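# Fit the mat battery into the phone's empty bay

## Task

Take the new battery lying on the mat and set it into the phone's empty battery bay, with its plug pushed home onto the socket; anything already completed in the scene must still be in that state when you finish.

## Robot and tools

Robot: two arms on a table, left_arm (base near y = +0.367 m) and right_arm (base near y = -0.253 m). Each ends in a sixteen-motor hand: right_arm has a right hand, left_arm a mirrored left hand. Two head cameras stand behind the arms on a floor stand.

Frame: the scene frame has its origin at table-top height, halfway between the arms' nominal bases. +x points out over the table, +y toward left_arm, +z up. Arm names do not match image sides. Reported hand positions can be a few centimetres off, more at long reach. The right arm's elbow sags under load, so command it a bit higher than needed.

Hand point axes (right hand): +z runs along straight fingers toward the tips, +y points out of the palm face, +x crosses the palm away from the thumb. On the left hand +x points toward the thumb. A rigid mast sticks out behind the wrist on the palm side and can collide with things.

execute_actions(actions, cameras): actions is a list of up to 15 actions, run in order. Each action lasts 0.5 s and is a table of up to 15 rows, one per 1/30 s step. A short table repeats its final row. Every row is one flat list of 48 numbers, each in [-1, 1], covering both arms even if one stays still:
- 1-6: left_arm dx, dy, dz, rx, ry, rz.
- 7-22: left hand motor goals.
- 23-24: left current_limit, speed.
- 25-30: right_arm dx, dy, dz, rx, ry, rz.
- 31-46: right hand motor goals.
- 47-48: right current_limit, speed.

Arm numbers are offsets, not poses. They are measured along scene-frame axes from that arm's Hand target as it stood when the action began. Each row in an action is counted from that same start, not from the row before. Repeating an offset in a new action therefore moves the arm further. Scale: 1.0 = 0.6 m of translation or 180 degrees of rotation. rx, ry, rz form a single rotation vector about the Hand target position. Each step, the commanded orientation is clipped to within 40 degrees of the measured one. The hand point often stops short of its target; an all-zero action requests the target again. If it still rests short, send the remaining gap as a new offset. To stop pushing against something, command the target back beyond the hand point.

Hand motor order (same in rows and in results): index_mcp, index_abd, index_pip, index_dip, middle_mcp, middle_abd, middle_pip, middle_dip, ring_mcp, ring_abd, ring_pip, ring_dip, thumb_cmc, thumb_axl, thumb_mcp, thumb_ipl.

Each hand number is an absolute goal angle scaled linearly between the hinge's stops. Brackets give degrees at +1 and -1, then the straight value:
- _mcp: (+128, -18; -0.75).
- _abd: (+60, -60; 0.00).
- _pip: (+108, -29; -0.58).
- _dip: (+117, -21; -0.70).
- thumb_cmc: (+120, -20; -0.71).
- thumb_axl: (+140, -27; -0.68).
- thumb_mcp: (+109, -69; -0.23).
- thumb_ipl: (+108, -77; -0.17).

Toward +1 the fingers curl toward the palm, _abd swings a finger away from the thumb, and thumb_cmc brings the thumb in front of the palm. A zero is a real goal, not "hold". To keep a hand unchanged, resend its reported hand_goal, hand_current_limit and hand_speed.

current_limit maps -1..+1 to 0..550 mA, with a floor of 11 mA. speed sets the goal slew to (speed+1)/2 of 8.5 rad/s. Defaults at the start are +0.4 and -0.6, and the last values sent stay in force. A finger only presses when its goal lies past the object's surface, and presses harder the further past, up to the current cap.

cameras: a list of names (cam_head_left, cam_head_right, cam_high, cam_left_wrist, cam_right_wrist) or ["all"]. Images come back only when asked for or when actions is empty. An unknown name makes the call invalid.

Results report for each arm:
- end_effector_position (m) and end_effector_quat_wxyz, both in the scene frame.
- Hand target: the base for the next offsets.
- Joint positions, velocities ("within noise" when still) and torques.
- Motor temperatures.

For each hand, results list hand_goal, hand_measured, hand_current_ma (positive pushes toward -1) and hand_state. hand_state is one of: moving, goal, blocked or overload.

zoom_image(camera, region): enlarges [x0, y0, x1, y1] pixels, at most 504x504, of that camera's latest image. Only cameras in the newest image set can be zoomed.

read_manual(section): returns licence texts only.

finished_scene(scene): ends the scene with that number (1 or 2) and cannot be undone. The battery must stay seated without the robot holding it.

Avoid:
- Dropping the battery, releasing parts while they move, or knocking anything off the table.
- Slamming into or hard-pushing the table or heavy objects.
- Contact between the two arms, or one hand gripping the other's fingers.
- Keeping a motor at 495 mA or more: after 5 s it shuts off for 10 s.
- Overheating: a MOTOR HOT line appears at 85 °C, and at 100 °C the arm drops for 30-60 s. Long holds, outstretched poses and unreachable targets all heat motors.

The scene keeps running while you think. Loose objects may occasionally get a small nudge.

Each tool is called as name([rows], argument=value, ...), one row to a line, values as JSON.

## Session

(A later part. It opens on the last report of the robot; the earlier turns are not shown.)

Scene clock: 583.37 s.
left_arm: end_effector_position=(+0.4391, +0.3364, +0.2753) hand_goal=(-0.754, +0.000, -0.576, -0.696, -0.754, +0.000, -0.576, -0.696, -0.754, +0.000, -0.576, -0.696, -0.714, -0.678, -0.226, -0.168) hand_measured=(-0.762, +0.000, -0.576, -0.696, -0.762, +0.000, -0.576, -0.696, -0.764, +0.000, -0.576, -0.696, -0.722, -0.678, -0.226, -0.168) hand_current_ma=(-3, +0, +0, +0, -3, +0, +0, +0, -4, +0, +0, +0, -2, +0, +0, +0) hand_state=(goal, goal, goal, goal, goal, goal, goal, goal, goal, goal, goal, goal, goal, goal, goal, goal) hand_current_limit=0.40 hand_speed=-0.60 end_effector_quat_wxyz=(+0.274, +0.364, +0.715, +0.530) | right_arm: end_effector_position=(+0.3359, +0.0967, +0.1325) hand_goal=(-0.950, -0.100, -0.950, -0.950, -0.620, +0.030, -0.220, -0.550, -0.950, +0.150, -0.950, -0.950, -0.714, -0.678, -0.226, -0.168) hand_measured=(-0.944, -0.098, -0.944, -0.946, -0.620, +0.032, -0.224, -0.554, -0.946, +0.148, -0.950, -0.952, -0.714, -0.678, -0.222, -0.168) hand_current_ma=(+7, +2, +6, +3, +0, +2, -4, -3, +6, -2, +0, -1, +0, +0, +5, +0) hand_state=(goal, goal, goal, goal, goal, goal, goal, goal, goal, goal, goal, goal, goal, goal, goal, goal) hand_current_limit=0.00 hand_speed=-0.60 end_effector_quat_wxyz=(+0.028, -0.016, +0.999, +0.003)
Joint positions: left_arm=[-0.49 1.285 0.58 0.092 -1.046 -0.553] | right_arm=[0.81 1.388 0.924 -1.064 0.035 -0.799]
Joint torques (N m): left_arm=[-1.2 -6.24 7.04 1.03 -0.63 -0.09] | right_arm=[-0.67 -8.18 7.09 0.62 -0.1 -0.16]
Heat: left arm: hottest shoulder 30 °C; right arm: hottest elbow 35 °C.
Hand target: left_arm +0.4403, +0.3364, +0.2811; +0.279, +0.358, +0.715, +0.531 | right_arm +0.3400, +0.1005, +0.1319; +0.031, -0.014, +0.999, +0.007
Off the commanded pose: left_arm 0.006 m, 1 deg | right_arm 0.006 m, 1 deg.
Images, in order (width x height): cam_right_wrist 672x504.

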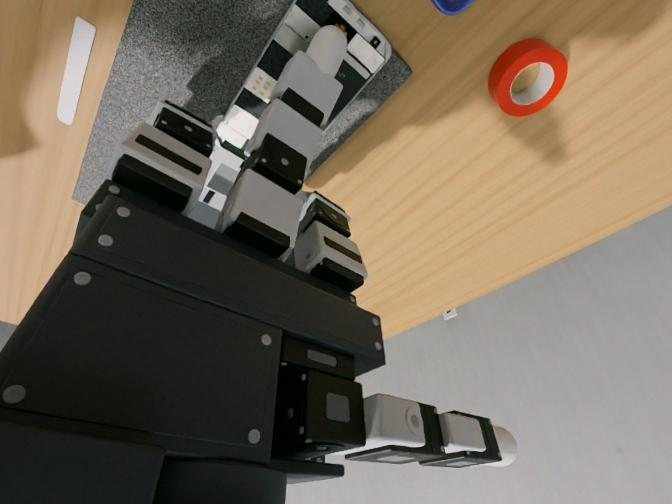

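execute_actions([
  [[0,0,0,0,0,0,-0.754,0,-0.576,-0.696,-0.754,0,-0.576,-0.696,-0.754,0,-0.576,-0.696,-0.714,-0.678,-0.226,-0.168,0.4,-0.6,0,0,-0.005,0,0,0,-0.95,-0.1,-0.95,-0.95,-0.582,0.03,-0.22,-0.55,-0.95,0.15,-0.95,-0.95,-0.714,-0.678,-0.226,-0.168,0.3,-0.6]],
], cameras=["cam_right_wrist"])

zoom_image(camera="cam_right_wrist", region=[280, 0, 440, 140])

Scene clock: 584.93 s.
left_arm: end_effector_position=(+0.4391, +0.3364, +0.2753) hand_goal=(-0.754, +0.000, -0.576, -0.696, -0.754, +0.000, -0.576, -0.696, -0.754, +0.000, -0.576, -0.696, -0.714, -0.678, -0.226, -0.168) hand_measured=(-0.762, +0.000, -0.576, -0.696, -0.762, +0.000, -0.576, -0.696, -0.764, +0.000, -0.576, -0.696, -0.722, -0.678, -0.226, -0.168) hand_current_ma=(-3, +0, +0, +0, -3, +0, +0, +0, -4, +0, +0, +0, -2, +0, +0, +0) hand_state=(goal, goal, goal, goal, goal, goal, goal, goal, goal, goal, goal, goal, goal, goal, goal, goal) hand_current_limit=0.40 hand_speed=-0.60 end_effector_quat_wxyz=(+0.274, +0.364, +0.715, +0.530) | right_arm: end_effector_position=(+0.3372, +0.0980, +0.1332) hand_goal=(-0.950, -0.100, -0.950, -0.950, -0.582, +0.030, -0.220, -0.550, -0.950, +0.150, -0.950, -0.950, -0.714, -0.678, -0.226, -0.168) hand_measured=(-0.944, -0.098, -0.944, -0.946, -0.588, +0.032, -0.224, -0.554, -0.946, +0.148, -0.950, -0.952, -0.714, -0.678, -0.222, -0.168) hand_current_ma=(+7, +2, +6, +3, -6, +2, -4, -3, +6, -2, +0, -1, +0, +0, +5, +0) hand_state=(goal, goal, goal, goal, goal, goal, goal, goal, goal, goal, goal, goal, goal, goal, goal, goal) hand_current_limit=0.30 hand_speed=-0.60 end_effector_quat_wxyz=(+0.030, -0.016, +0.999, +0.006)
Joint positions: left_arm=[-0.49 1.285 0.58 0.092 -1.046 -0.553] | right_arm=[0.81 1.388 0.924 -1.056 0.035 -0.799]
Joint torques (N m): left_arm=[-1.2 -6.07 7.17 1.17 -0.65 -0.05] | right_arm=[-0.97 -7.24 6.46 0.68 -0.08 -0.2]
Heat: left arm: hottest shoulder 30 °C; right arm: hottest elbow 35 °C.
Hand target: left_arm +0.4403, +0.3364, +0.2811; +0.279, +0.358, +0.715, +0.531 | right_arm +0.3400, +0.1005, +0.1289; +0.031, -0.014, +0.999, +0.007
Off the commanded pose: left_arm 0.006 m, 1 deg | right_arm 0.006 m, 0 deg.
Images, in order (width x height): cam_right_wrist 672x504.

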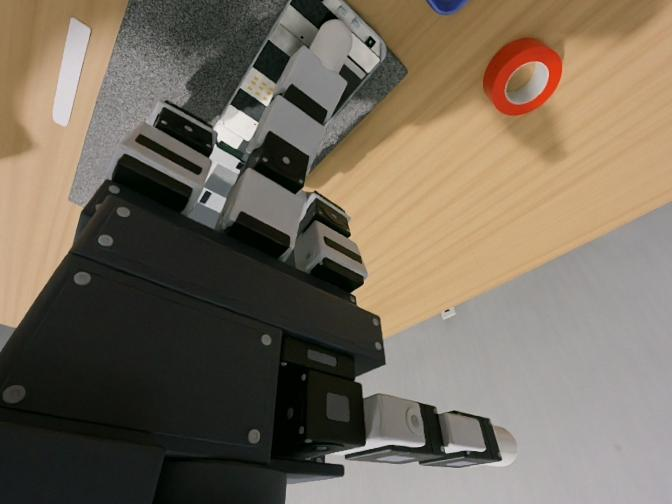

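Scaled by 3.150 from the camera's 672x504 image, which has a finer 960x720 frame.

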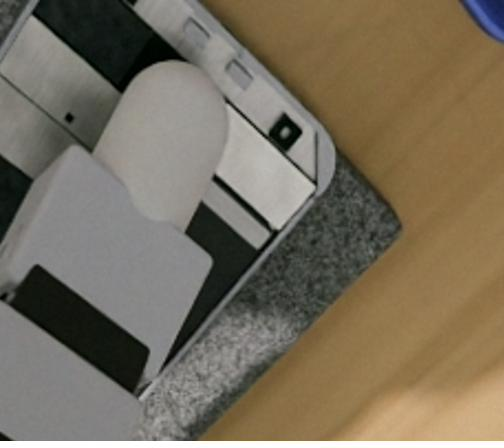

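execute_actions([
  [[0,0,0,0,0,0,-0.754,0,-0.576,-0.696,-0.754,0,-0.576,-0.696,-0.754,0,-0.576,-0.696,-0.714,-0.678,-0.226,-0.168,0.4,-0.6,-0.001,0,-0.012,0,0,0,-0.95,-0.1,-0.95,-0.95,-0.60,0.045,-0.22,-0.55,-0.95,0.15,-0.95,-0.95,-0.714,-0.678,-0.226,-0.168,0.3,-0.6]],
], cameras=["cam_right_wrist"])

zoom_image(camera="cam_right_wrist", region=[280, 0, 440, 140])

Scene clock: 586.23 s.
left_arm: end_effector_position=(+0.4391, +0.3364, +0.2753) hand_goal=(-0.754, +0.000, -0.576, -0.696, -0.754, +0.000, -0.576, -0.696, -0.754, +0.000, -0.576, -0.696, -0.714, -0.678, -0.226, -0.168) hand_measured=(-0.762, +0.000, -0.576, -0.696, -0.762, +0.000, -0.576, -0.696, -0.764, +0.000, -0.576, -0.696, -0.722, -0.678, -0.226, -0.168) hand_current_ma=(-3, +0, +0, +0, -3, +0, +0, +0, -4, +0, +0, +0, -2, +0, +0, +0) hand_state=(goal, goal, goal, goal, goal, goal, goal, goal, goal, goal, goal, goal, goal, goal, goal, goal) hand_current_limit=0.40 hand_speed=-0.60 end_effector_quat_wxyz=(+0.274, +0.364, +0.715, +0.530) | right_arm: end_effector_position=(+0.3376, +0.0975, +0.1272) hand_goal=(-0.950, -0.100, -0.950, -0.950, -0.600, +0.044, -0.220, -0.550, -0.950, +0.150, -0.950, -0.950, -0.714, -0.678, -0.226, -0.168) hand_measured=(-0.944, -0.098, -0.944, -0.946, -0.600, +0.042, -0.220, -0.552, -0.946, +0.148, -0.950, -0.952, -0.714, -0.678, -0.222, -0.168) hand_current_ma=(+7, +2, +6, +3, +1, -1, +0, -1, +6, -2, +0, -1, +0, +0, +5, +0) hand_state=(goal, goal, goal, goal, goal, goal, goal, goal, goal, goal, goal, goal, goal, goal, goal, goal) hand_current_limit=0.30 hand_speed=-0.60 end_effector_quat_wxyz=(+0.031, -0.015, +0.999, +0.007)
Joint positions: left_arm=[-0.49 1.285 0.58 0.092 -1.046 -0.553] | right_arm=[0.809 1.394 0.912 -1.035 0.035 -0.799]
Joint torques (N m): left_arm=[-1.32 -6.42 6.99 0.96 -0.66 -0.09] | right_arm=[-0.26 -8.12 6.61 0.76 -0.08 -0.2]
Heat: left arm: hottest shoulder 30 °C; right arm: hottest elbow 35 °C.
Hand target: left_arm +0.4403, +0.3364, +0.2811; +0.279, +0.358, +0.715, +0.531 | right_arm +0.3394, +0.1005, +0.1217; +0.031, -0.014, +0.999, +0.007
Off the commanded pose: left_arm 0.006 m, 1 deg | right_arm 0.006 m, 0 deg.
Images, in order (width x height): cam_right_wrist 672x504.

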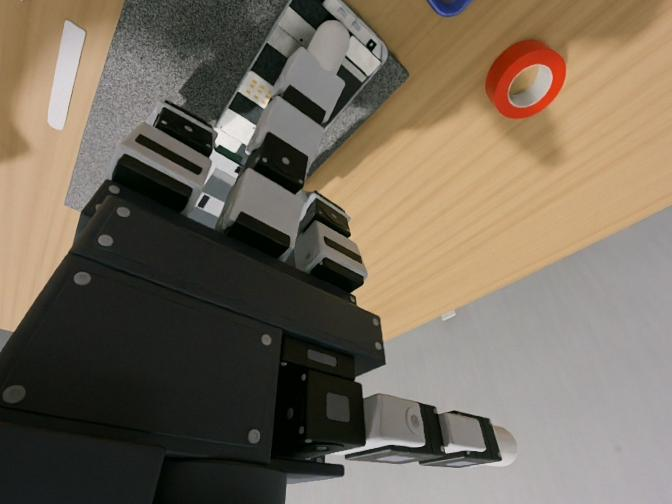

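Scaled by 3.150 from the camera's 672x504 image, which has a finer 960x720 frame.

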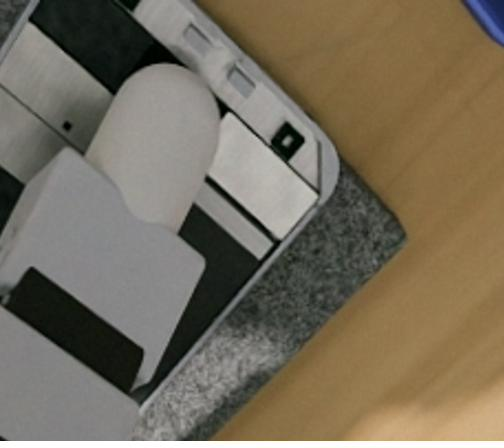

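execute_actions([
  [[0,0,0,0,0,0,-0.754,0,-0.576,-0.696,-0.754,0,-0.576,-0.696,-0.754,0,-0.576,-0.696,-0.714,-0.678,-0.226,-0.168,0.4,-0.6,0,0,-0.012,0,0,0,-0.95,-0.1,-0.95,-0.95,-0.60,0.045,-0.22,-0.55,-0.95,0.15,-0.95,-0.95,-0.714,-0.678,-0.226,-0.168,0.5,-0.6]],
  [[0,0,0,0,0,0,-0.754,0,-0.576,-0.696,-0.754,0,-0.576,-0.696,-0.754,0,-0.576,-0.696,-0.714,-0.678,-0.226,-0.168,0.4,-0.6,0,0,-0.015,0,0,0,-0.95,-0.1,-0.95,-0.95,-0.60,0.045,-0.22,-0.55,-0.95,0.15,-0.95,-0.95,-0.714,-0.678,-0.226,-0.168,0.5,-0.6]],
], cameras=["cam_right_wrist"])

zoom_image(camera="cam_right_wrist", region=[280, 0, 440, 140])

Scene clock: 588.00 s.
left_arm: end_effector_position=(+0.4391, +0.3364, +0.2753) hand_goal=(-0.754, +0.000, -0.576, -0.696, -0.754, +0.000, -0.576, -0.696, -0.754, +0.000, -0.576, -0.696, -0.714, -0.678, -0.226, -0.168) hand_measured=(-0.762, +0.000, -0.576, -0.696, -0.762, +0.000, -0.576, -0.696, -0.764, +0.000, -0.576, -0.696, -0.722, -0.678, -0.226, -0.168) hand_current_ma=(-3, +0, +0, +0, -3, +0, +0, +0, -4, +0, +0, +0, -2, +0, +0, +0) hand_state=(goal, goal, goal, goal, goal, goal, goal, goal, goal, goal, goal, goal, goal, goal, goal, goal) hand_current_limit=0.40 hand_speed=-0.60 end_effector_quat_wxyz=(+0.274, +0.364, +0.715, +0.530) | right_arm: end_effector_position=(+0.3381, +0.0957, +0.1228) hand_goal=(-0.950, -0.100, -0.950, -0.950, -0.600, +0.044, -0.220, -0.550, -0.950, +0.150, -0.950, -0.950, -0.714, -0.678, -0.226, -0.168) hand_measured=(-0.944, -0.098, -0.944, -0.946, -0.598, +0.064, -0.200, -0.536, -0.946, +0.148, -0.950, -0.952, -0.714, -0.678, -0.222, -0.168) hand_current_ma=(+7, +2, +6, +3, +2, +29, +38, +23, +6, -2, +0, -1, +0, +0, +5, +0) hand_state=(goal, goal, goal, goal, goal, goal, blocked, goal, goal, goal, goal, goal, goal, goal, goal, goal) hand_current_limit=0.50 hand_speed=-0.60 end_effector_quat_wxyz=(+0.036, -0.015, +0.999, +0.007)
Joint positions: left_arm=[-0.49 1.285 0.58 0.092 -1.046 -0.553] | right_arm=[0.807 1.394 0.898 -1.015 0.041 -0.801]
Joint torques (N m): left_arm=[-1.03 -6.42 7.28 1.16 -0.61 -0.04] | right_arm=[-0.32 -6.42 5.49 1.51 -0.08 -0.23]
Heat: left arm: hottest shoulder 30 °C; right arm: hottest elbow 35 °C.
Hand target: left_arm +0.4403, +0.3364, +0.2811; +0.279, +0.358, +0.715, +0.531 | right_arm +0.3394, +0.1005, +0.1055; +0.031, -0.014, +0.999, +0.007
Off the commanded pose: left_arm 0.006 m, 1 deg | right_arm 0.018 m, 1 deg.
Images, in order (width x height): cam_right_wrist 672x504.

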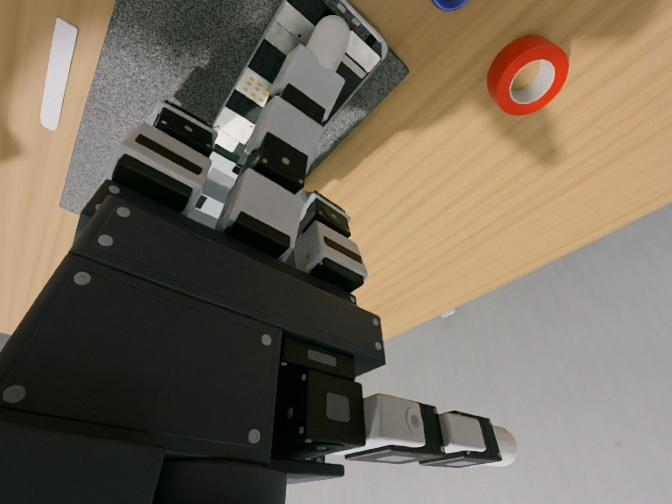

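Scaled by 3.150 from the camera's 672x504 image, which has a finer 960x720 frame.

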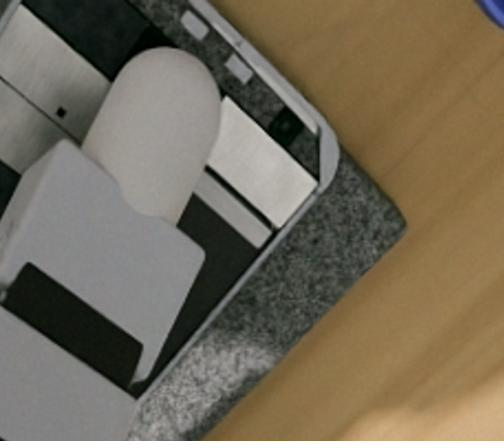

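execute_actions([
  [[0,0,0,0,0,0,-0.754,0,-0.576,-0.696,-0.754,0,-0.576,-0.696,-0.754,0,-0.576,-0.696,-0.714,-0.678,-0.226,-0.168,0.4,-0.6,0,0,-0.015,0,0,0,-0.95,-0.1,-0.95,-0.95,-0.61,0.045,-0.24,-0.57,-0.95,0.15,-0.95,-0.95,-0.714,-0.678,-0.226,-0.168,0.5,-0.6]],
], cameras=["cam_right_wrist"])

zoom_image(camera="cam_right_wrist", region=[280, 0, 440, 140])

Scene clock: 589.43 s.
left_arm: end_effector_position=(+0.4391, +0.3364, +0.2753) hand_goal=(-0.754, +0.000, -0.576, -0.696, -0.754, +0.000, -0.576, -0.696, -0.754, +0.000, -0.576, -0.696, -0.714, -0.678, -0.226, -0.168) hand_measured=(-0.762, +0.000, -0.576, -0.696, -0.762, +0.000, -0.576, -0.696, -0.764, +0.000, -0.576, -0.696, -0.722, -0.678, -0.226, -0.168) hand_current_ma=(-3, +0, +0, +0, -3, +0, +0, +0, -4, +0, +0, +0, -2, +0, +0, +0) hand_state=(goal, goal, goal, goal, goal, goal, goal, goal, goal, goal, goal, goal, goal, goal, goal, goal) hand_current_limit=0.40 hand_speed=-0.60 end_effector_quat_wxyz=(+0.274, +0.364, +0.715, +0.530) | right_arm: end_effector_position=(+0.3402, +0.0952, +0.1220) hand_goal=(-0.950, -0.100, -0.950, -0.950, -0.610, +0.044, -0.240, -0.570, -0.950, +0.150, -0.950, -0.950, -0.714, -0.678, -0.226, -0.168) hand_measured=(-0.944, -0.098, -0.944, -0.946, -0.600, +0.086, -0.198, -0.536, -0.946, +0.148, -0.950, -0.952, -0.714, -0.678, -0.222, -0.168) hand_current_ma=(+7, +2, +6, +3, +16, +79, +100, +76, +6, -2, +0, -1, +0, +0, +5, +0) hand_state=(goal, goal, goal, goal, goal, blocked, blocked, blocked, goal, goal, goal, goal, goal, goal, goal, goal) hand_current_limit=0.50 hand_speed=-0.60 end_effector_quat_wxyz=(+0.038, -0.014, +0.999, +0.009)
Joint positions: left_arm=[-0.49 1.285 0.58 0.092 -1.046 -0.553] | right_arm=[0.802 1.394 0.894 -1.002 0.041 -0.804]
Joint torques (N m): left_arm=[-1.14 -6.53 7.09 1.18 -0.68 -0.07] | right_arm=[-0.62 -5.6 5.01 2.21 -0.06 -0.16]
Heat: left arm: hottest shoulder 30 °C; right arm: hottest elbow 35 °C.
Hand target: left_arm +0.4403, +0.3364, +0.2811; +0.279, +0.358, +0.715, +0.531 | right_arm +0.3394, +0.1005, +0.0965; +0.031, -0.014, +0.999, +0.007
Off the commanded pose: left_arm 0.006 m, 1 deg | right_arm 0.026 m, 1 deg.
Images, in order (width x height): cam_right_wrist 672x504.

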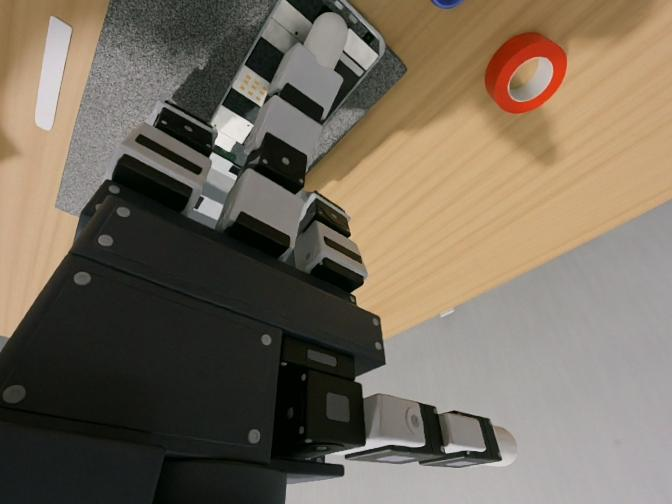

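Scaled by 3.150 from the camera's 672x504 image, which has a finer 960x720 frame.

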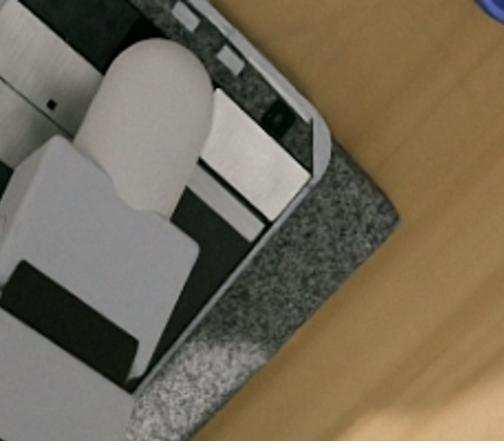

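execute_actions([
  [[0,0,0,0,0,0,-0.754,0,-0.576,-0.696,-0.754,0,-0.576,-0.696,-0.754,0,-0.576,-0.696,-0.714,-0.678,-0.226,-0.168,0.4,-0.6,0,0,0.12,0,0,0,-0.95,-0.1,-0.95,-0.95,-0.60,0.07,-0.22,-0.55,-0.95,0.15,-0.95,-0.95,-0.714,-0.678,-0.226,-0.168,0.3,-0.6]],
  [[0,0,0,0,0,0,-0.754,0,-0.576,-0.696,-0.754,0,-0.576,-0.696,-0.754,0,-0.576,-0.696,-0.714,-0.678,-0.226,-0.168,0.4,-0.6,0,-0.16,0.06,0,0,0,-0.95,-0.1,-0.95,-0.95,-0.60,0.05,-0.22,-0.55,-0.95,0.15,-0.95,-0.95,-0.714,-0.678,-0.226,-0.168,0.3,-0.6]],
  [[0,0,0,0,0,0,-0.754,0,-0.576,-0.696,-0.754,0,-0.576,-0.696,-0.754,0,-0.576,-0.696,-0.714,-0.678,-0.226,-0.168,0.4,-0.6,0,-0.12,0.0,0,0,0,-0.95,-0.1,-0.95,-0.95,-0.60,0.05,-0.22,-0.55,-0.95,0.15,-0.95,-0.95,-0.714,-0.678,-0.226,-0.168,0.3,-0.6]],
], cameras=["cam_right_wrist", "cam_head_left", "cam_head_right"])

zoom_image(camera="cam_head_left", region=[230, 315, 310, 375])

zoom_image(camera="cam_head_right", region=[250, 315, 330, 375])

Scene clock: 595.17 s.
left_arm: end_effector_position=(+0.4391, +0.3364, +0.2753) hand_goal=(-0.754, +0.000, -0.576, -0.696, -0.754, +0.000, -0.576, -0.696, -0.754, +0.000, -0.576, -0.696, -0.714, -0.678, -0.226, -0.168) hand_measured=(-0.762, +0.000, -0.576, -0.696, -0.762, +0.000, -0.576, -0.696, -0.764, +0.000, -0.576, -0.696, -0.722, -0.678, -0.226, -0.168) hand_current_ma=(-3, +0, +0, +0, -3, +0, +0, +0, -4, +0, +0, +0, -2, +0, +0, +0) hand_state=(goal, goal, goal, goal, goal, goal, goal, goal, goal, goal, goal, goal, goal, goal, goal, goal) hand_current_limit=0.40 hand_speed=-0.60 end_effector_quat_wxyz=(+0.274, +0.364, +0.715, +0.530) | right_arm: end_effector_position=(+0.3391, -0.0655, +0.1981) hand_goal=(-0.950, -0.100, -0.950, -0.950, -0.600, +0.050, -0.220, -0.550, -0.950, +0.150, -0.950, -0.950, -0.714, -0.678, -0.226, -0.168) hand_measured=(-0.946, -0.098, -0.946, -0.946, -0.602, +0.052, -0.220, -0.548, -0.946, +0.148, -0.950, -0.952, -0.714, -0.678, -0.222, -0.168) hand_current_ma=(+5, +2, +5, +3, -1, +1, +0, +2, +5, -2, +0, -1, +0, +0, +5, +0) hand_state=(goal, goal, goal, goal, goal, goal, goal, goal, goal, goal, goal, goal, goal, goal, goal, goal) hand_current_limit=0.30 hand_speed=-0.60 end_effector_quat_wxyz=(+0.026, -0.014, +1.000, +0.001)
Joint positions: left_arm=[-0.49 1.285 0.58 0.092 -1.046 -0.553] | right_arm=[0.382 1.071 0.846 -1.297 0.016 -1.222]
Joint torques (N m): left_arm=[-1.38 -5.77 7.27 0.99 -0.66 -0.04] | right_arm=[-1.61 -5.95 7.54 -0.13 -0.18 -0.18]
Heat: left arm: hottest shoulder 30 °C; right arm: hottest elbow 35 °C.
Hand target: left_arm +0.4403, +0.3364, +0.2811; +0.279, +0.358, +0.715, +0.531 | right_arm +0.3394, -0.0675, +0.2045; +0.031, -0.014, +0.999, +0.007
Off the commanded pose: left_arm 0.006 m, 1 deg | right_arm 0.007 m, 1 deg.
Images, in order (width x height): cam_head_left 672x504, cam_head_right 672x504, cam_right_wrist 672x504.

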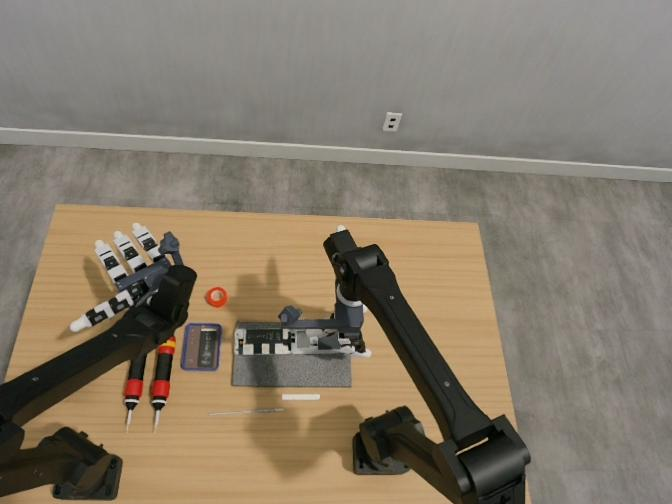

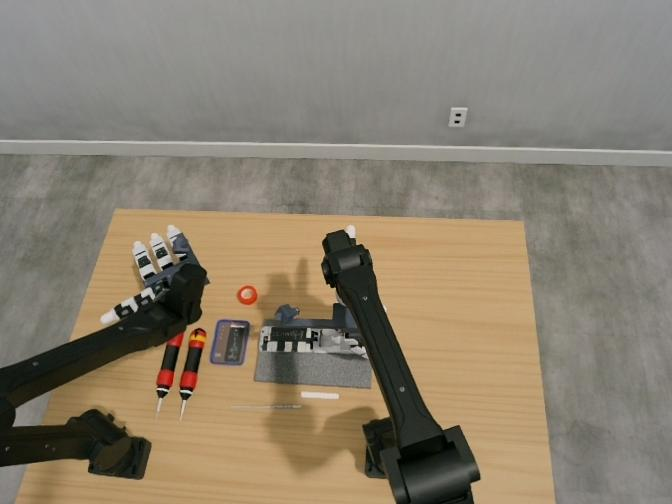

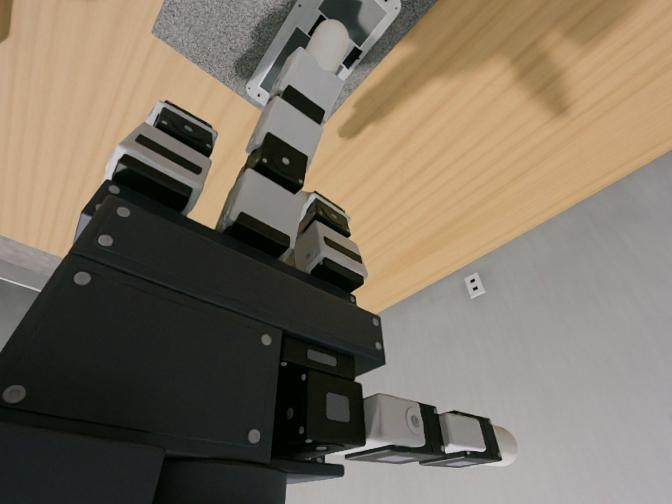

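Scaled by 6.300 from the camera's 672x504 image, which has a finer 960x720 frame.

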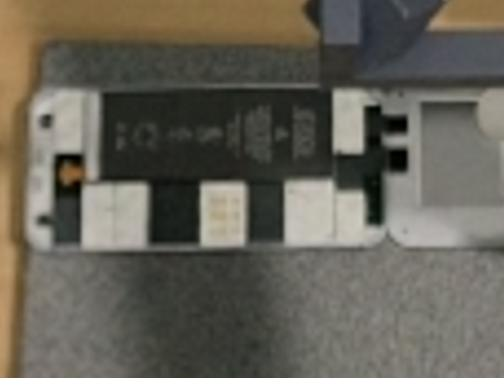

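Scaled by 6.300 from the camera's 672x504 image, which has a finer 960x720 frame.

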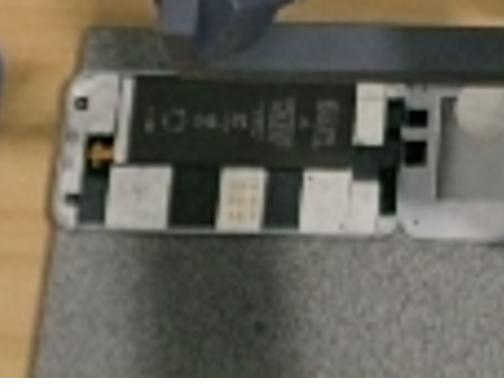

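execute_actions([
  [[0,0,0,0,0,0,-0.754,0,-0.576,-0.696,-0.754,0,-0.576,-0.696,-0.754,0,-0.576,-0.696,-0.714,-0.678,-0.226,-0.168,0.4,-0.6,0.003,0.14,0.0,0,0,0,-0.95,-0.1,-0.95,-0.95,-0.95,0.05,-0.95,-0.95,-0.95,0.15,-0.95,-0.95,-0.714,-0.678,-0.226,-0.168,0.3,-0.4]],
  [[0,0,0,0,0,0,-0.754,0,-0.576,-0.696,-0.754,0,-0.576,-0.696,-0.754,0,-0.576,-0.696,-0.714,-0.678,-0.226,-0.168,0.4,-0.6,0.003,0.14,0,0,0,0,-0.95,-0.1,-0.95,-0.95,-0.95,0.05,-0.95,-0.95,-0.95,0.15,-0.95,-0.95,-0.714,-0.678,-0.226,-0.168,0.3,-0.6]],
  [[0,0,0,0,0,0,-0.754,0,-0.576,-0.696,-0.754,0,-0.576,-0.696,-0.754,0,-0.576,-0.696,-0.714,-0.678,-0.226,-0.168,0.4,-0.6,0,0.0,-0.09,0,0,0,-0.95,-0.1,-0.95,-0.95,-0.95,0.05,-0.95,-0.95,-0.95,0.15,-0.95,-0.95,-0.714,-0.678,-0.226,-0.168,0.3,-0.6]],
], cameras=["cam_right_wrist"])

zoom_image(camera="cam_right_wrist", region=[310, 0, 410, 90])

zoom_image(camera="cam_right_wrist", region=[220, 0, 420, 180])

Scene clock: 598.03 s.
left_arm: end_effector_position=(+0.4391, +0.3364, +0.2753) hand_goal=(-0.754, +0.000, -0.576, -0.696, -0.754, +0.000, -0.576, -0.696, -0.754, +0.000, -0.576, -0.696, -0.714, -0.678, -0.226, -0.168) hand_measured=(-0.762, +0.000, -0.576, -0.696, -0.762, +0.000, -0.576, -0.696, -0.764, +0.000, -0.576, -0.696, -0.722, -0.678, -0.226, -0.168) hand_current_ma=(-3, +0, +0, +0, -3, +0, +0, +0, -4, +0, +0, +0, -2, +0, +0, +0) hand_state=(goal, goal, goal, goal, goal, goal, goal, goal, goal, goal, goal, goal, goal, goal, goal, goal) hand_current_limit=0.40 hand_speed=-0.60 end_effector_quat_wxyz=(+0.274, +0.364, +0.715, +0.530) | right_arm: end_effector_position=(+0.3358, +0.0983, +0.1511) hand_goal=(-0.950, -0.100, -0.950, -0.950, -0.950, +0.050, -0.950, -0.950, -0.950, +0.150, -0.950, -0.950, -0.714, -0.678, -0.226, -0.168) hand_measured=(-0.946, -0.098, -0.946, -0.946, -0.944, +0.052, -0.946, -0.946, -0.946, +0.148, -0.950, -0.952, -0.714, -0.678, -0.222, -0.168) hand_current_ma=(+5, +2, +4, +3, +8, +1, +5, +3, +5, -2, +0, -1, +0, +0, +5, +0) hand_state=(goal, goal, goal, goal, goal, goal, goal, goal, goal, goal, goal, goal, goal, goal, goal, goal) hand_current_limit=0.30 hand_speed=-0.60 end_effector_quat_wxyz=(+0.024, -0.023, +0.999, +0.005)
Joint positions: left_arm=[-0.49 1.285 0.58 0.092 -1.046 -0.553] | right_arm=[0.807 1.371 0.961 -1.119 0.027 -0.816]
Joint torques (N m): left_arm=[-1.67 -6.65 7.19 1.1 -0.63 -0.06] | right_arm=[-0.85 -7.82 7.09 0.62 0.28 -0.1]
Heat: left arm: hottest shoulder 30 °C; right arm: hottest elbow 35 °C.
Hand target: left_arm +0.4403, +0.3364, +0.2811; +0.279, +0.358, +0.715, +0.531 | right_arm +0.3430, +0.1005, +0.1505; +0.031, -0.014, +0.999, +0.007
Off the commanded pose: left_arm 0.006 m, 1 deg | right_arm 0.008 m, 1 deg.
Images, in order (width x height): cam_right_wrist 672x504.

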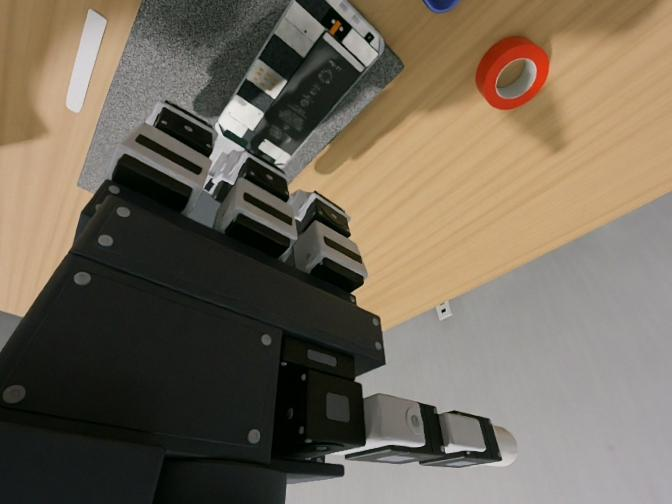

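Scaled by 5.040 from the camera's 672x504 image, which has a finer 960x720 frame.

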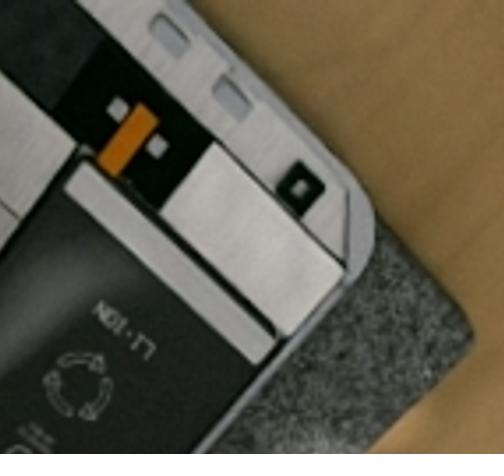

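Scaled by 2.520 from the camera's 672x504 image, which has a finer 960x720 frame.

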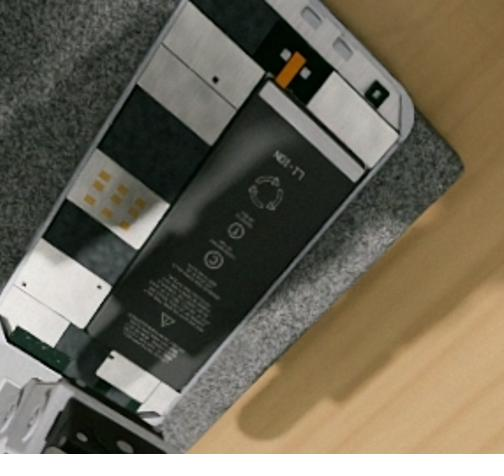

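execute_actions([
  [[0,0,0,0,0,0,-0.754,0,-0.576,-0.696,-0.754,0,-0.576,-0.696,-0.754,0,-0.576,-0.696,-0.714,-0.678,-0.226,-0.168,0.4,-0.6,-0.012,-0.04,0.1,0,0,0,-0.63,0.09,-0.22,-0.55,-0.63,-0.09,-0.22,-0.55,-0.95,0.1,-0.95,-0.95,-0.714,-0.678,-0.226,-0.168,0.3,-0.4]],
  [[0,0,0,0,0,0,-0.754,0,-0.576,-0.696,-0.754,0,-0.576,-0.696,-0.754,0,-0.576,-0.696,-0.714,-0.678,-0.226,-0.168,0.4,-0.6,0,0,0.0,0,0,0,-0.63,0.09,-0.22,-0.55,-0.63,-0.09,-0.22,-0.55,-0.95,0.1,-0.95,-0.95,-0.714,-0.678,-0.226,-0.168,0.3,-0.4]],
  [[0,0,0,0,0,0,-0.754,0,-0.576,-0.696,-0.754,0,-0.576,-0.696,-0.754,0,-0.576,-0.696,-0.714,-0.678,-0.226,-0.168,0.4,-0.6,0,0.0,-0.125,0,0,0,-0.63,0.09,-0.22,-0.55,-0.63,-0.09,-0.22,-0.55,-0.95,0.1,-0.95,-0.95,-0.714,-0.678,-0.226,-0.168,0.3,-0.6]],
], cameras=["cam_right_wrist"])

zoom_image(camera="cam_right_wrist", region=[280, 0, 460, 140])

Scene clock: 603.50 s.
left_arm: end_effector_position=(+0.4391, +0.3364, +0.2753) hand_goal=(-0.754, +0.000, -0.576, -0.696, -0.754, +0.000, -0.576, -0.696, -0.754, +0.000, -0.576, -0.696, -0.714, -0.678, -0.226, -0.168) hand_measured=(-0.762, +0.000, -0.576, -0.696, -0.762, +0.000, -0.576, -0.696, -0.764, +0.000, -0.576, -0.696, -0.722, -0.678, -0.226, -0.168) hand_current_ma=(-3, +0, +0, +0, -3, +0, +0, +0, -4, +0, +0, +0, -2, +0, +0, +0) hand_state=(goal, goal, goal, goal, goal, goal, goal, goal, goal, goal, goal, goal, goal, goal, goal, goal) hand_current_limit=0.40 hand_speed=-0.60 end_effector_quat_wxyz=(+0.274, +0.364, +0.715, +0.530) | right_arm: end_effector_position=(+0.3281, +0.0748, +0.1343) hand_goal=(-0.630, +0.090, -0.220, -0.550, -0.630, -0.090, -0.220, -0.550, -0.950, +0.100, -0.950, -0.950, -0.714, -0.678, -0.226, -0.168) hand_measured=(-0.632, +0.088, -0.224, -0.554, -0.632, -0.088, -0.224, -0.554, -0.946, +0.102, -0.950, -0.952, -0.714, -0.678, -0.222, -0.168) hand_current_ma=(-2, -2, -4, -3, -2, +2, -4, -3, +5, +2, +0, -1, +0, +0, +5, +0) hand_state=(goal, goal, goal, goal, goal, goal, goal, goal, goal, goal, goal, goal, goal, goal, goal, goal) hand_current_limit=0.30 hand_speed=-0.60 end_effector_quat_wxyz=(+0.023, -0.013, +1.000, +0.004)
Joint positions: left_arm=[-0.49 1.285 0.58 0.092 -1.046 -0.553] | right_arm=[0.779 1.333 0.877 -1.076 0.026 -0.824]
Joint torques (N m): left_arm=[-1.38 -6.48 7.09 1.22 -0.66 -0.05] | right_arm=[-1.67 -7.94 7.27 0.5 0.16 -0.26]
Heat: left arm: hottest shoulder 30 °C; right arm: hottest elbow 35 °C.
Hand target: left_arm +0.4403, +0.3364, +0.2811; +0.279, +0.358, +0.715, +0.531 | right_arm +0.3358, +0.0765, +0.1355; +0.031, -0.014, +0.999, +0.007
Off the commanded pose: left_arm 0.006 m, 1 deg | right_arm 0.008 m, 1 deg.
Images, in order (width x height): cam_right_wrist 672x504.

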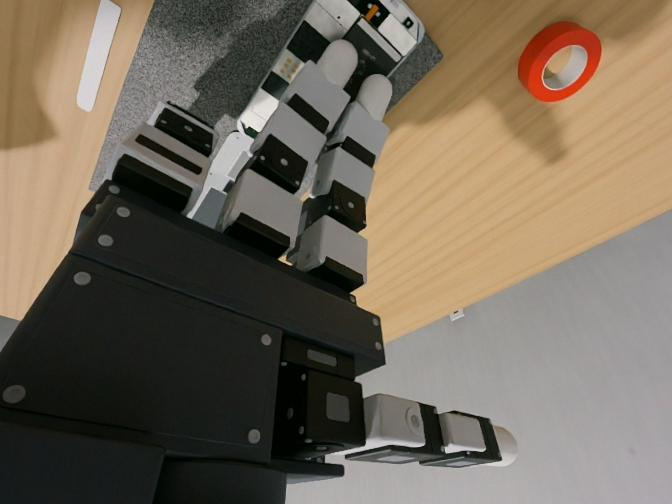

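Scaled by 2.800 from the camera's 672x504 image, which has a finer 960x720 frame.

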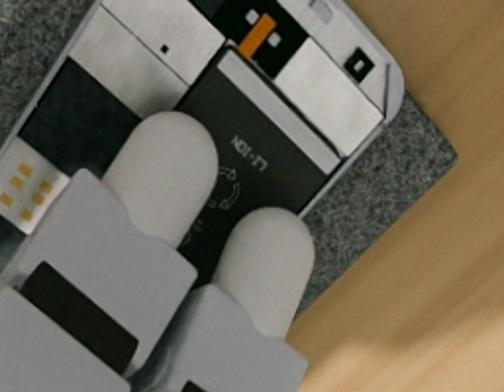

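execute_actions([
  [[0,0,0,0,0,0,-0.754,0,-0.576,-0.696,-0.754,0,-0.576,-0.696,-0.754,0,-0.576,-0.696,-0.714,-0.678,-0.226,-0.168,0.4,-0.6,0,0,-0.031,0,0,0,-0.63,0.09,-0.22,-0.55,-0.63,-0.09,-0.22,-0.55,-0.95,0.1,-0.95,-0.95,-0.714,-0.678,-0.226,-0.168,0.3,-0.4]],
  [[0,0,0,0,0,0,-0.754,0,-0.576,-0.696,-0.754,0,-0.576,-0.696,-0.754,0,-0.576,-0.696,-0.714,-0.678,-0.226,-0.168,0.4,-0.6,0,0,-0.005,0,0,0,-0.605,0.09,-0.22,-0.55,-0.605,-0.09,-0.22,-0.55,-0.95,0.1,-0.95,-0.95,-0.714,-0.678,-0.226,-0.168,0.3,-0.8]],
], cameras=["cam_right_wrist"])

zoom_image(camera="cam_right_wrist", region=[280, 0, 460, 140])

Scene clock: 605.40 s.
left_arm: end_effector_position=(+0.4391, +0.3364, +0.2753) hand_goal=(-0.754, +0.000, -0.576, -0.696, -0.754, +0.000, -0.576, -0.696, -0.754, +0.000, -0.576, -0.696, -0.714, -0.678, -0.226, -0.168) hand_measured=(-0.762, +0.000, -0.576, -0.696, -0.762, +0.000, -0.576, -0.696, -0.764, +0.000, -0.576, -0.696, -0.722, -0.678, -0.226, -0.168) hand_current_ma=(-3, +0, +0, +0, -3, +0, +0, +0, -4, +0, +0, +0, -2, +0, +0, +0) hand_state=(goal, goal, goal, goal, goal, goal, goal, goal, goal, goal, goal, goal, goal, goal, goal, goal) hand_current_limit=0.40 hand_speed=-0.60 end_effector_quat_wxyz=(+0.274, +0.364, +0.715, +0.530) | right_arm: end_effector_position=(+0.3320, +0.0743, +0.1253) hand_goal=(-0.606, +0.090, -0.220, -0.550, -0.606, -0.090, -0.220, -0.550, -0.950, +0.100, -0.950, -0.950, -0.714, -0.678, -0.226, -0.168) hand_measured=(-0.608, +0.092, -0.220, -0.550, -0.610, -0.084, -0.210, -0.544, -0.946, +0.102, -0.950, -0.952, -0.714, -0.678, -0.222, -0.168) hand_current_ma=(-2, +1, +0, +0, -4, +6, +13, +8, +5, +2, +0, -1, +0, +0, +5, +0) hand_state=(goal, goal, goal, goal, goal, goal, goal, goal, goal, goal, goal, goal, goal, goal, goal, goal) hand_current_limit=0.30 hand_speed=-0.80 end_effector_quat_wxyz=(+0.032, -0.016, +0.999, +0.007)
Joint positions: left_arm=[-0.49 1.285 0.58 0.092 -1.046 -0.553] | right_arm=[0.773 1.342 0.855 -1.027 0.033 -0.836]
Joint torques (N m): left_arm=[-1.73 -6.53 7.09 1.09 -0.68 -0.03] | right_arm=[-1.26 -5.54 6.08 1.05 0.09 -0.17]
Heat: left arm: hottest shoulder 30 °C; right arm: hottest elbow 35 °C.
Hand target: left_arm +0.4403, +0.3364, +0.2811; +0.279, +0.358, +0.715, +0.531 | right_arm +0.3358, +0.0765, +0.1139; +0.031, -0.014, +0.999, +0.007
Off the commanded pose: left_arm 0.006 m, 1 deg | right_arm 0.012 m, 0 deg.
Images, in order (width x height): cam_right_wrist 672x504.

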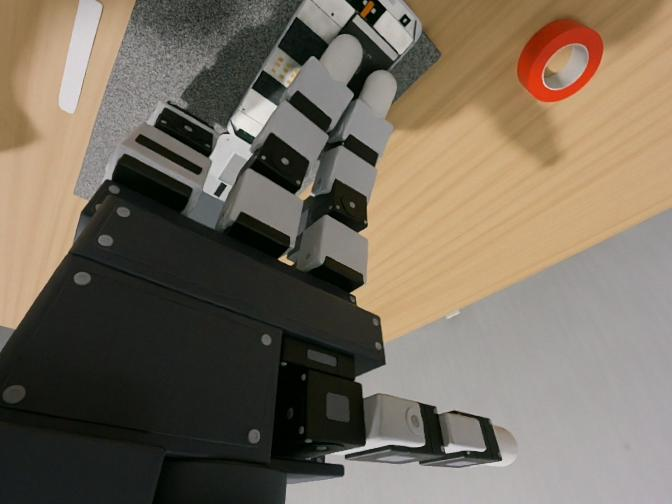

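Scaled by 2.800 from the camera's 672x504 image, which has a finer 960x720 frame.

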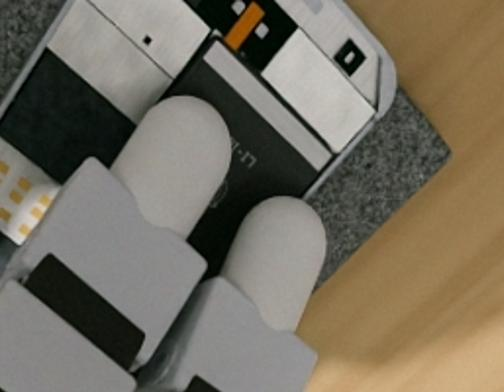

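zoom_image(camera="cam_right_wrist", region=[340, 0, 420, 65])

Scaled by 6.300 from the camera's 672x504 image, which has a finer 960x720 frame.

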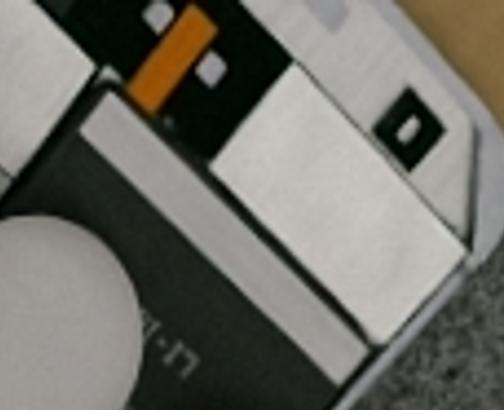

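execute_actions([
  [[0,0,0,0,0,0,-0.754,0,-0.576,-0.696,-0.754,0,-0.576,-0.696,-0.754,0,-0.576,-0.696,-0.714,-0.678,-0.226,-0.168,0.4,-0.6,0,0,-0.005,0,0,0,-0.585,0.09,-0.22,-0.55,-0.585,-0.09,-0.22,-0.55,-0.95,0.1,-0.95,-0.95,-0.714,-0.678,-0.226,-0.168,0.3,-0.8]],
], cameras=["cam_right_wrist"])

zoom_image(camera="cam_right_wrist", region=[340, 0, 420, 65])

Scene clock: 607.20 s.
left_arm: end_effector_position=(+0.4391, +0.3364, +0.2753) hand_goal=(-0.754, +0.000, -0.576, -0.696, -0.754, +0.000, -0.576, -0.696, -0.754, +0.000, -0.576, -0.696, -0.714, -0.678, -0.226, -0.168) hand_measured=(-0.762, +0.000, -0.576, -0.696, -0.762, +0.000, -0.576, -0.696, -0.764, +0.000, -0.576, -0.696, -0.722, -0.678, -0.226, -0.168) hand_current_ma=(-3, +0, +0, +0, -3, +0, +0, +0, -4, +0, +0, +0, -2, +0, +0, +0) hand_state=(goal, goal, goal, goal, goal, goal, goal, goal, goal, goal, goal, goal, goal, goal, goal, goal) hand_current_limit=0.40 hand_speed=-0.60 end_effector_quat_wxyz=(+0.274, +0.364, +0.715, +0.530) | right_arm: end_effector_position=(+0.3321, +0.0720, +0.1233) hand_goal=(-0.586, +0.090, -0.220, -0.550, -0.586, -0.090, -0.220, -0.550, -0.950, +0.100, -0.950, -0.950, -0.714, -0.678, -0.226, -0.168) hand_measured=(-0.590, +0.092, -0.220, -0.550, -0.596, -0.082, -0.208, -0.540, -0.946, +0.102, -0.950, -0.952, -0.714, -0.678, -0.222, -0.168) hand_current_ma=(-4, +1, +0, +0, -16, +7, +19, +12, +5, +2, +0, -1, +0, +0, +5, +0) hand_state=(goal, goal, goal, goal, goal, goal, goal, goal, goal, goal, goal, goal, goal, goal, goal, goal) hand_current_limit=0.30 hand_speed=-0.80 end_effector_quat_wxyz=(+0.032, -0.015, +0.999, +0.005)
Joint positions: left_arm=[-0.49 1.285 0.58 0.092 -1.046 -0.553] | right_arm=[0.77 1.342 0.851 -1.025 0.036 -0.837]
Joint torques (N m): left_arm=[-1.49 -6.48 7.1 1.22 -0.66 -0.07] | right_arm=[-0.73 -5.77 6 1.62 0.05 -0.19]
Heat: left arm: hottest shoulder 30 °C; right arm: hottest elbow 35 °C.
Hand target: left_arm +0.4403, +0.3364, +0.2811; +0.279, +0.358, +0.715, +0.531 | right_arm +0.3358, +0.0765, +0.1109; +0.031, -0.014, +0.999, +0.007
Off the commanded pose: left_arm 0.006 m, 1 deg | right_arm 0.014 m, 0 deg.
Images, in order (width x height): cam_right_wrist 672x504.

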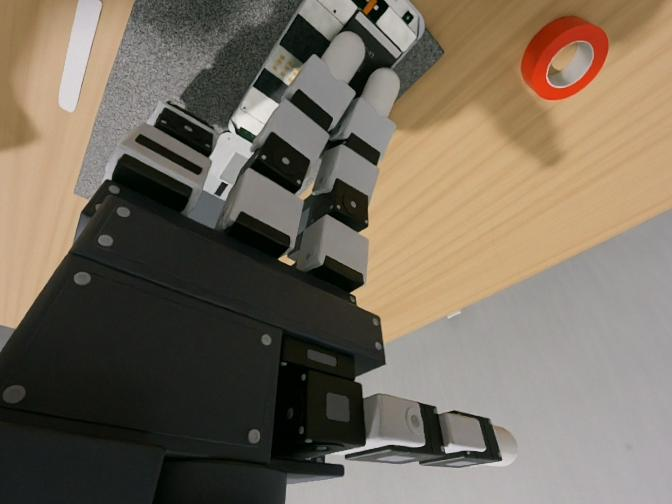

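Scaled by 6.300 from the camera's 672x504 image, which has a finer 960x720 frame.

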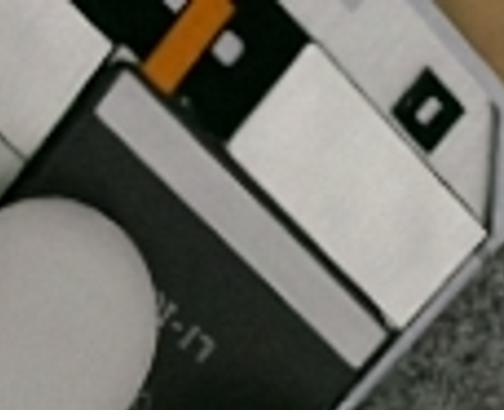

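execute_actions([
  [[0,0,0,0,0,0,-0.754,0,-0.576,-0.696,-0.754,0,-0.576,-0.696,-0.754,0,-0.576,-0.696,-0.714,-0.678,-0.226,-0.168,0.4,-0.6,0,0.01,0.005,0,0,0,-0.585,0.09,-0.22,-0.55,-0.585,-0.09,-0.22,-0.55,-0.95,0.1,-0.95,-0.95,-0.714,-0.678,-0.226,-0.168,0.3,-0.8]],
], cameras=["cam_right_wrist"])

zoom_image(camera="cam_right_wrist", region=[340, 0, 420, 65])

Scene clock: 608.43 s.
left_arm: end_effector_position=(+0.4391, +0.3364, +0.2753) hand_goal=(-0.754, +0.000, -0.576, -0.696, -0.754, +0.000, -0.576, -0.696, -0.754, +0.000, -0.576, -0.696, -0.714, -0.678, -0.226, -0.168) hand_measured=(-0.762, +0.000, -0.576, -0.696, -0.762, +0.000, -0.576, -0.696, -0.764, +0.000, -0.576, -0.696, -0.722, -0.678, -0.226, -0.168) hand_current_ma=(-3, +0, +0, +0, -3, +0, +0, +0, -4, +0, +0, +0, -2, +0, +0, +0) hand_state=(goal, goal, goal, goal, goal, goal, goal, goal, goal, goal, goal, goal, goal, goal, goal, goal) hand_current_limit=0.40 hand_speed=-0.60 end_effector_quat_wxyz=(+0.274, +0.364, +0.715, +0.530) | right_arm: end_effector_position=(+0.3321, +0.0720, +0.1233) hand_goal=(-0.586, +0.090, -0.220, -0.550, -0.586, -0.090, -0.220, -0.550, -0.950, +0.100, -0.950, -0.950, -0.714, -0.678, -0.226, -0.168) hand_measured=(-0.590, +0.092, -0.220, -0.550, -0.596, -0.082, -0.208, -0.540, -0.946, +0.102, -0.950, -0.952, -0.714, -0.678, -0.222, -0.168) hand_current_ma=(-4, +1, +0, +0, -16, +8, +20, +13, +5, +2, +0, -1, +0, +0, +5, +0) hand_state=(goal, goal, goal, goal, goal, goal, goal, goal, goal, goal, goal, goal, goal, goal, goal, goal) hand_current_limit=0.30 hand_speed=-0.80 end_effector_quat_wxyz=(+0.032, -0.015, +0.999, +0.005)
Joint positions: left_arm=[-0.49 1.285 0.58 0.092 -1.046 -0.553] | right_arm=[0.77 1.342 0.851 -1.025 0.036 -0.837]
Joint torques (N m): left_arm=[-1.03 -6.36 7.04 1.21 -0.67 -0.02] | right_arm=[-0.32 -5.01 7.35 1.31 0 -0.1]
Heat: left arm: hottest shoulder 30 °C; right arm: hottest elbow 35 °C.
Hand target: left_arm +0.4403, +0.3364, +0.2811; +0.279, +0.358, +0.715, +0.531 | right_arm +0.3358, +0.0825, +0.1139; +0.031, -0.014, +0.999, +0.007
Off the commanded pose: left_arm 0.006 m, 1 deg | right_arm 0.015 m, 0 deg.
Images, in order (width x height): cam_right_wrist 672x504.

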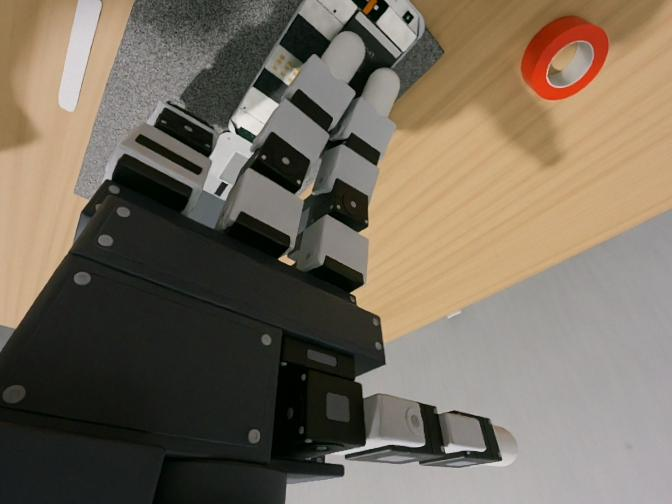

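Scaled by 6.300 from the camera's 672x504 image, which has a finer 960x720 frame.

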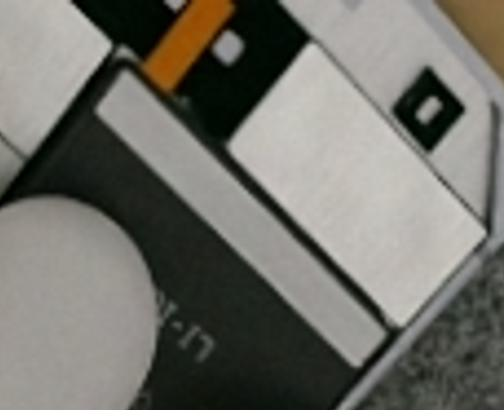

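execute_actions([
  [[0,0,0,0,0,0,-0.754,0,-0.576,-0.696,-0.754,0,-0.576,-0.696,-0.754,0,-0.576,-0.696,-0.714,-0.678,-0.226,-0.168,0.4,-0.6,0,0.01,0.0,0,0,0,-0.585,0.09,-0.22,-0.55,-0.585,-0.09,-0.22,-0.55,-0.95,0.1,-0.95,-0.95,-0.714,-0.678,-0.226,-0.168,0.3,-0.8]],
], cameras=["cam_right_wrist"])

zoom_image(camera="cam_right_wrist", region=[340, 0, 420, 65])

Scene clock: 609.63 s.
left_arm: end_effector_position=(+0.4391, +0.3364, +0.2753) hand_goal=(-0.754, +0.000, -0.576, -0.696, -0.754, +0.000, -0.576, -0.696, -0.754, +0.000, -0.576, -0.696, -0.714, -0.678, -0.226, -0.168) hand_measured=(-0.762, +0.000, -0.576, -0.696, -0.762, +0.000, -0.576, -0.696, -0.764, +0.000, -0.576, -0.696, -0.722, -0.678, -0.226, -0.168) hand_current_ma=(-3, +0, +0, +0, -3, +0, +0, +0, -4, +0, +0, +0, -2, +0, +0, +0) hand_state=(goal, goal, goal, goal, goal, goal, goal, goal, goal, goal, goal, goal, goal, goal, goal, goal) hand_current_limit=0.40 hand_speed=-0.60 end_effector_quat_wxyz=(+0.274, +0.364, +0.715, +0.530) | right_arm: end_effector_position=(+0.3325, +0.0717, +0.1226) hand_goal=(-0.586, +0.090, -0.220, -0.550, -0.586, -0.090, -0.220, -0.550, -0.950, +0.100, -0.950, -0.950, -0.714, -0.678, -0.226, -0.168) hand_measured=(-0.586, +0.094, -0.220, -0.550, -0.596, -0.080, -0.202, -0.538, -0.946, +0.102, -0.950, -0.952, -0.714, -0.678, -0.222, -0.168) hand_current_ma=(+0, +3, +0, +0, -15, +12, +30, +19, +5, +2, +0, -1, +0, +0, +5, +0) hand_state=(goal, goal, goal, goal, goal, goal, goal, goal, goal, goal, goal, goal, goal, goal, goal, goal) hand_current_limit=0.30 hand_speed=-0.80 end_effector_quat_wxyz=(+0.032, -0.013, +0.999, +0.004)
Joint positions: left_arm=[-0.49 1.285 0.58 0.092 -1.046 -0.553] | right_arm=[0.77 1.344 0.851 -1.025 0.038 -0.834]
Joint torques (N m): left_arm=[-0.97 -6.3 6.95 1.21 -0.66 -0.07] | right_arm=[1.44 -4.01 7.88 1.07 0.03 -0.02]
Heat: left arm: hottest shoulder 30 °C; right arm: hottest elbow 35 °C.
Hand target: left_arm +0.4403, +0.3364, +0.2811; +0.279, +0.358, +0.715, +0.531 | right_arm +0.3358, +0.0885, +0.1139; +0.031, -0.014, +0.999, +0.007
Off the commanded pose: left_arm 0.006 m, 1 deg | right_arm 0.019 m, 0 deg.
Images, in order (width x height): cam_right_wrist 672x504.

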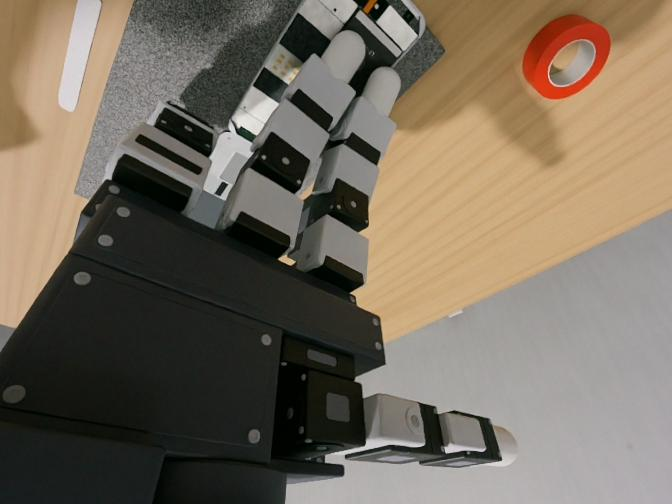

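Scaled by 6.300 from the camera's 672x504 image, which has a finer 960x720 frame.

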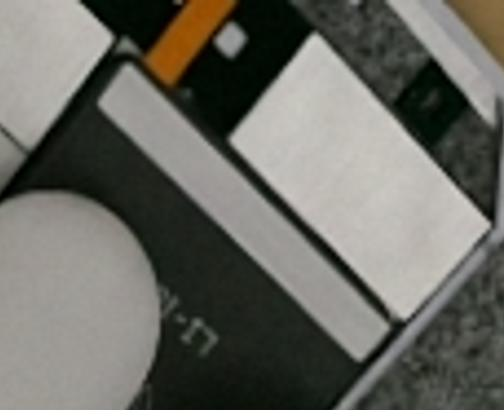

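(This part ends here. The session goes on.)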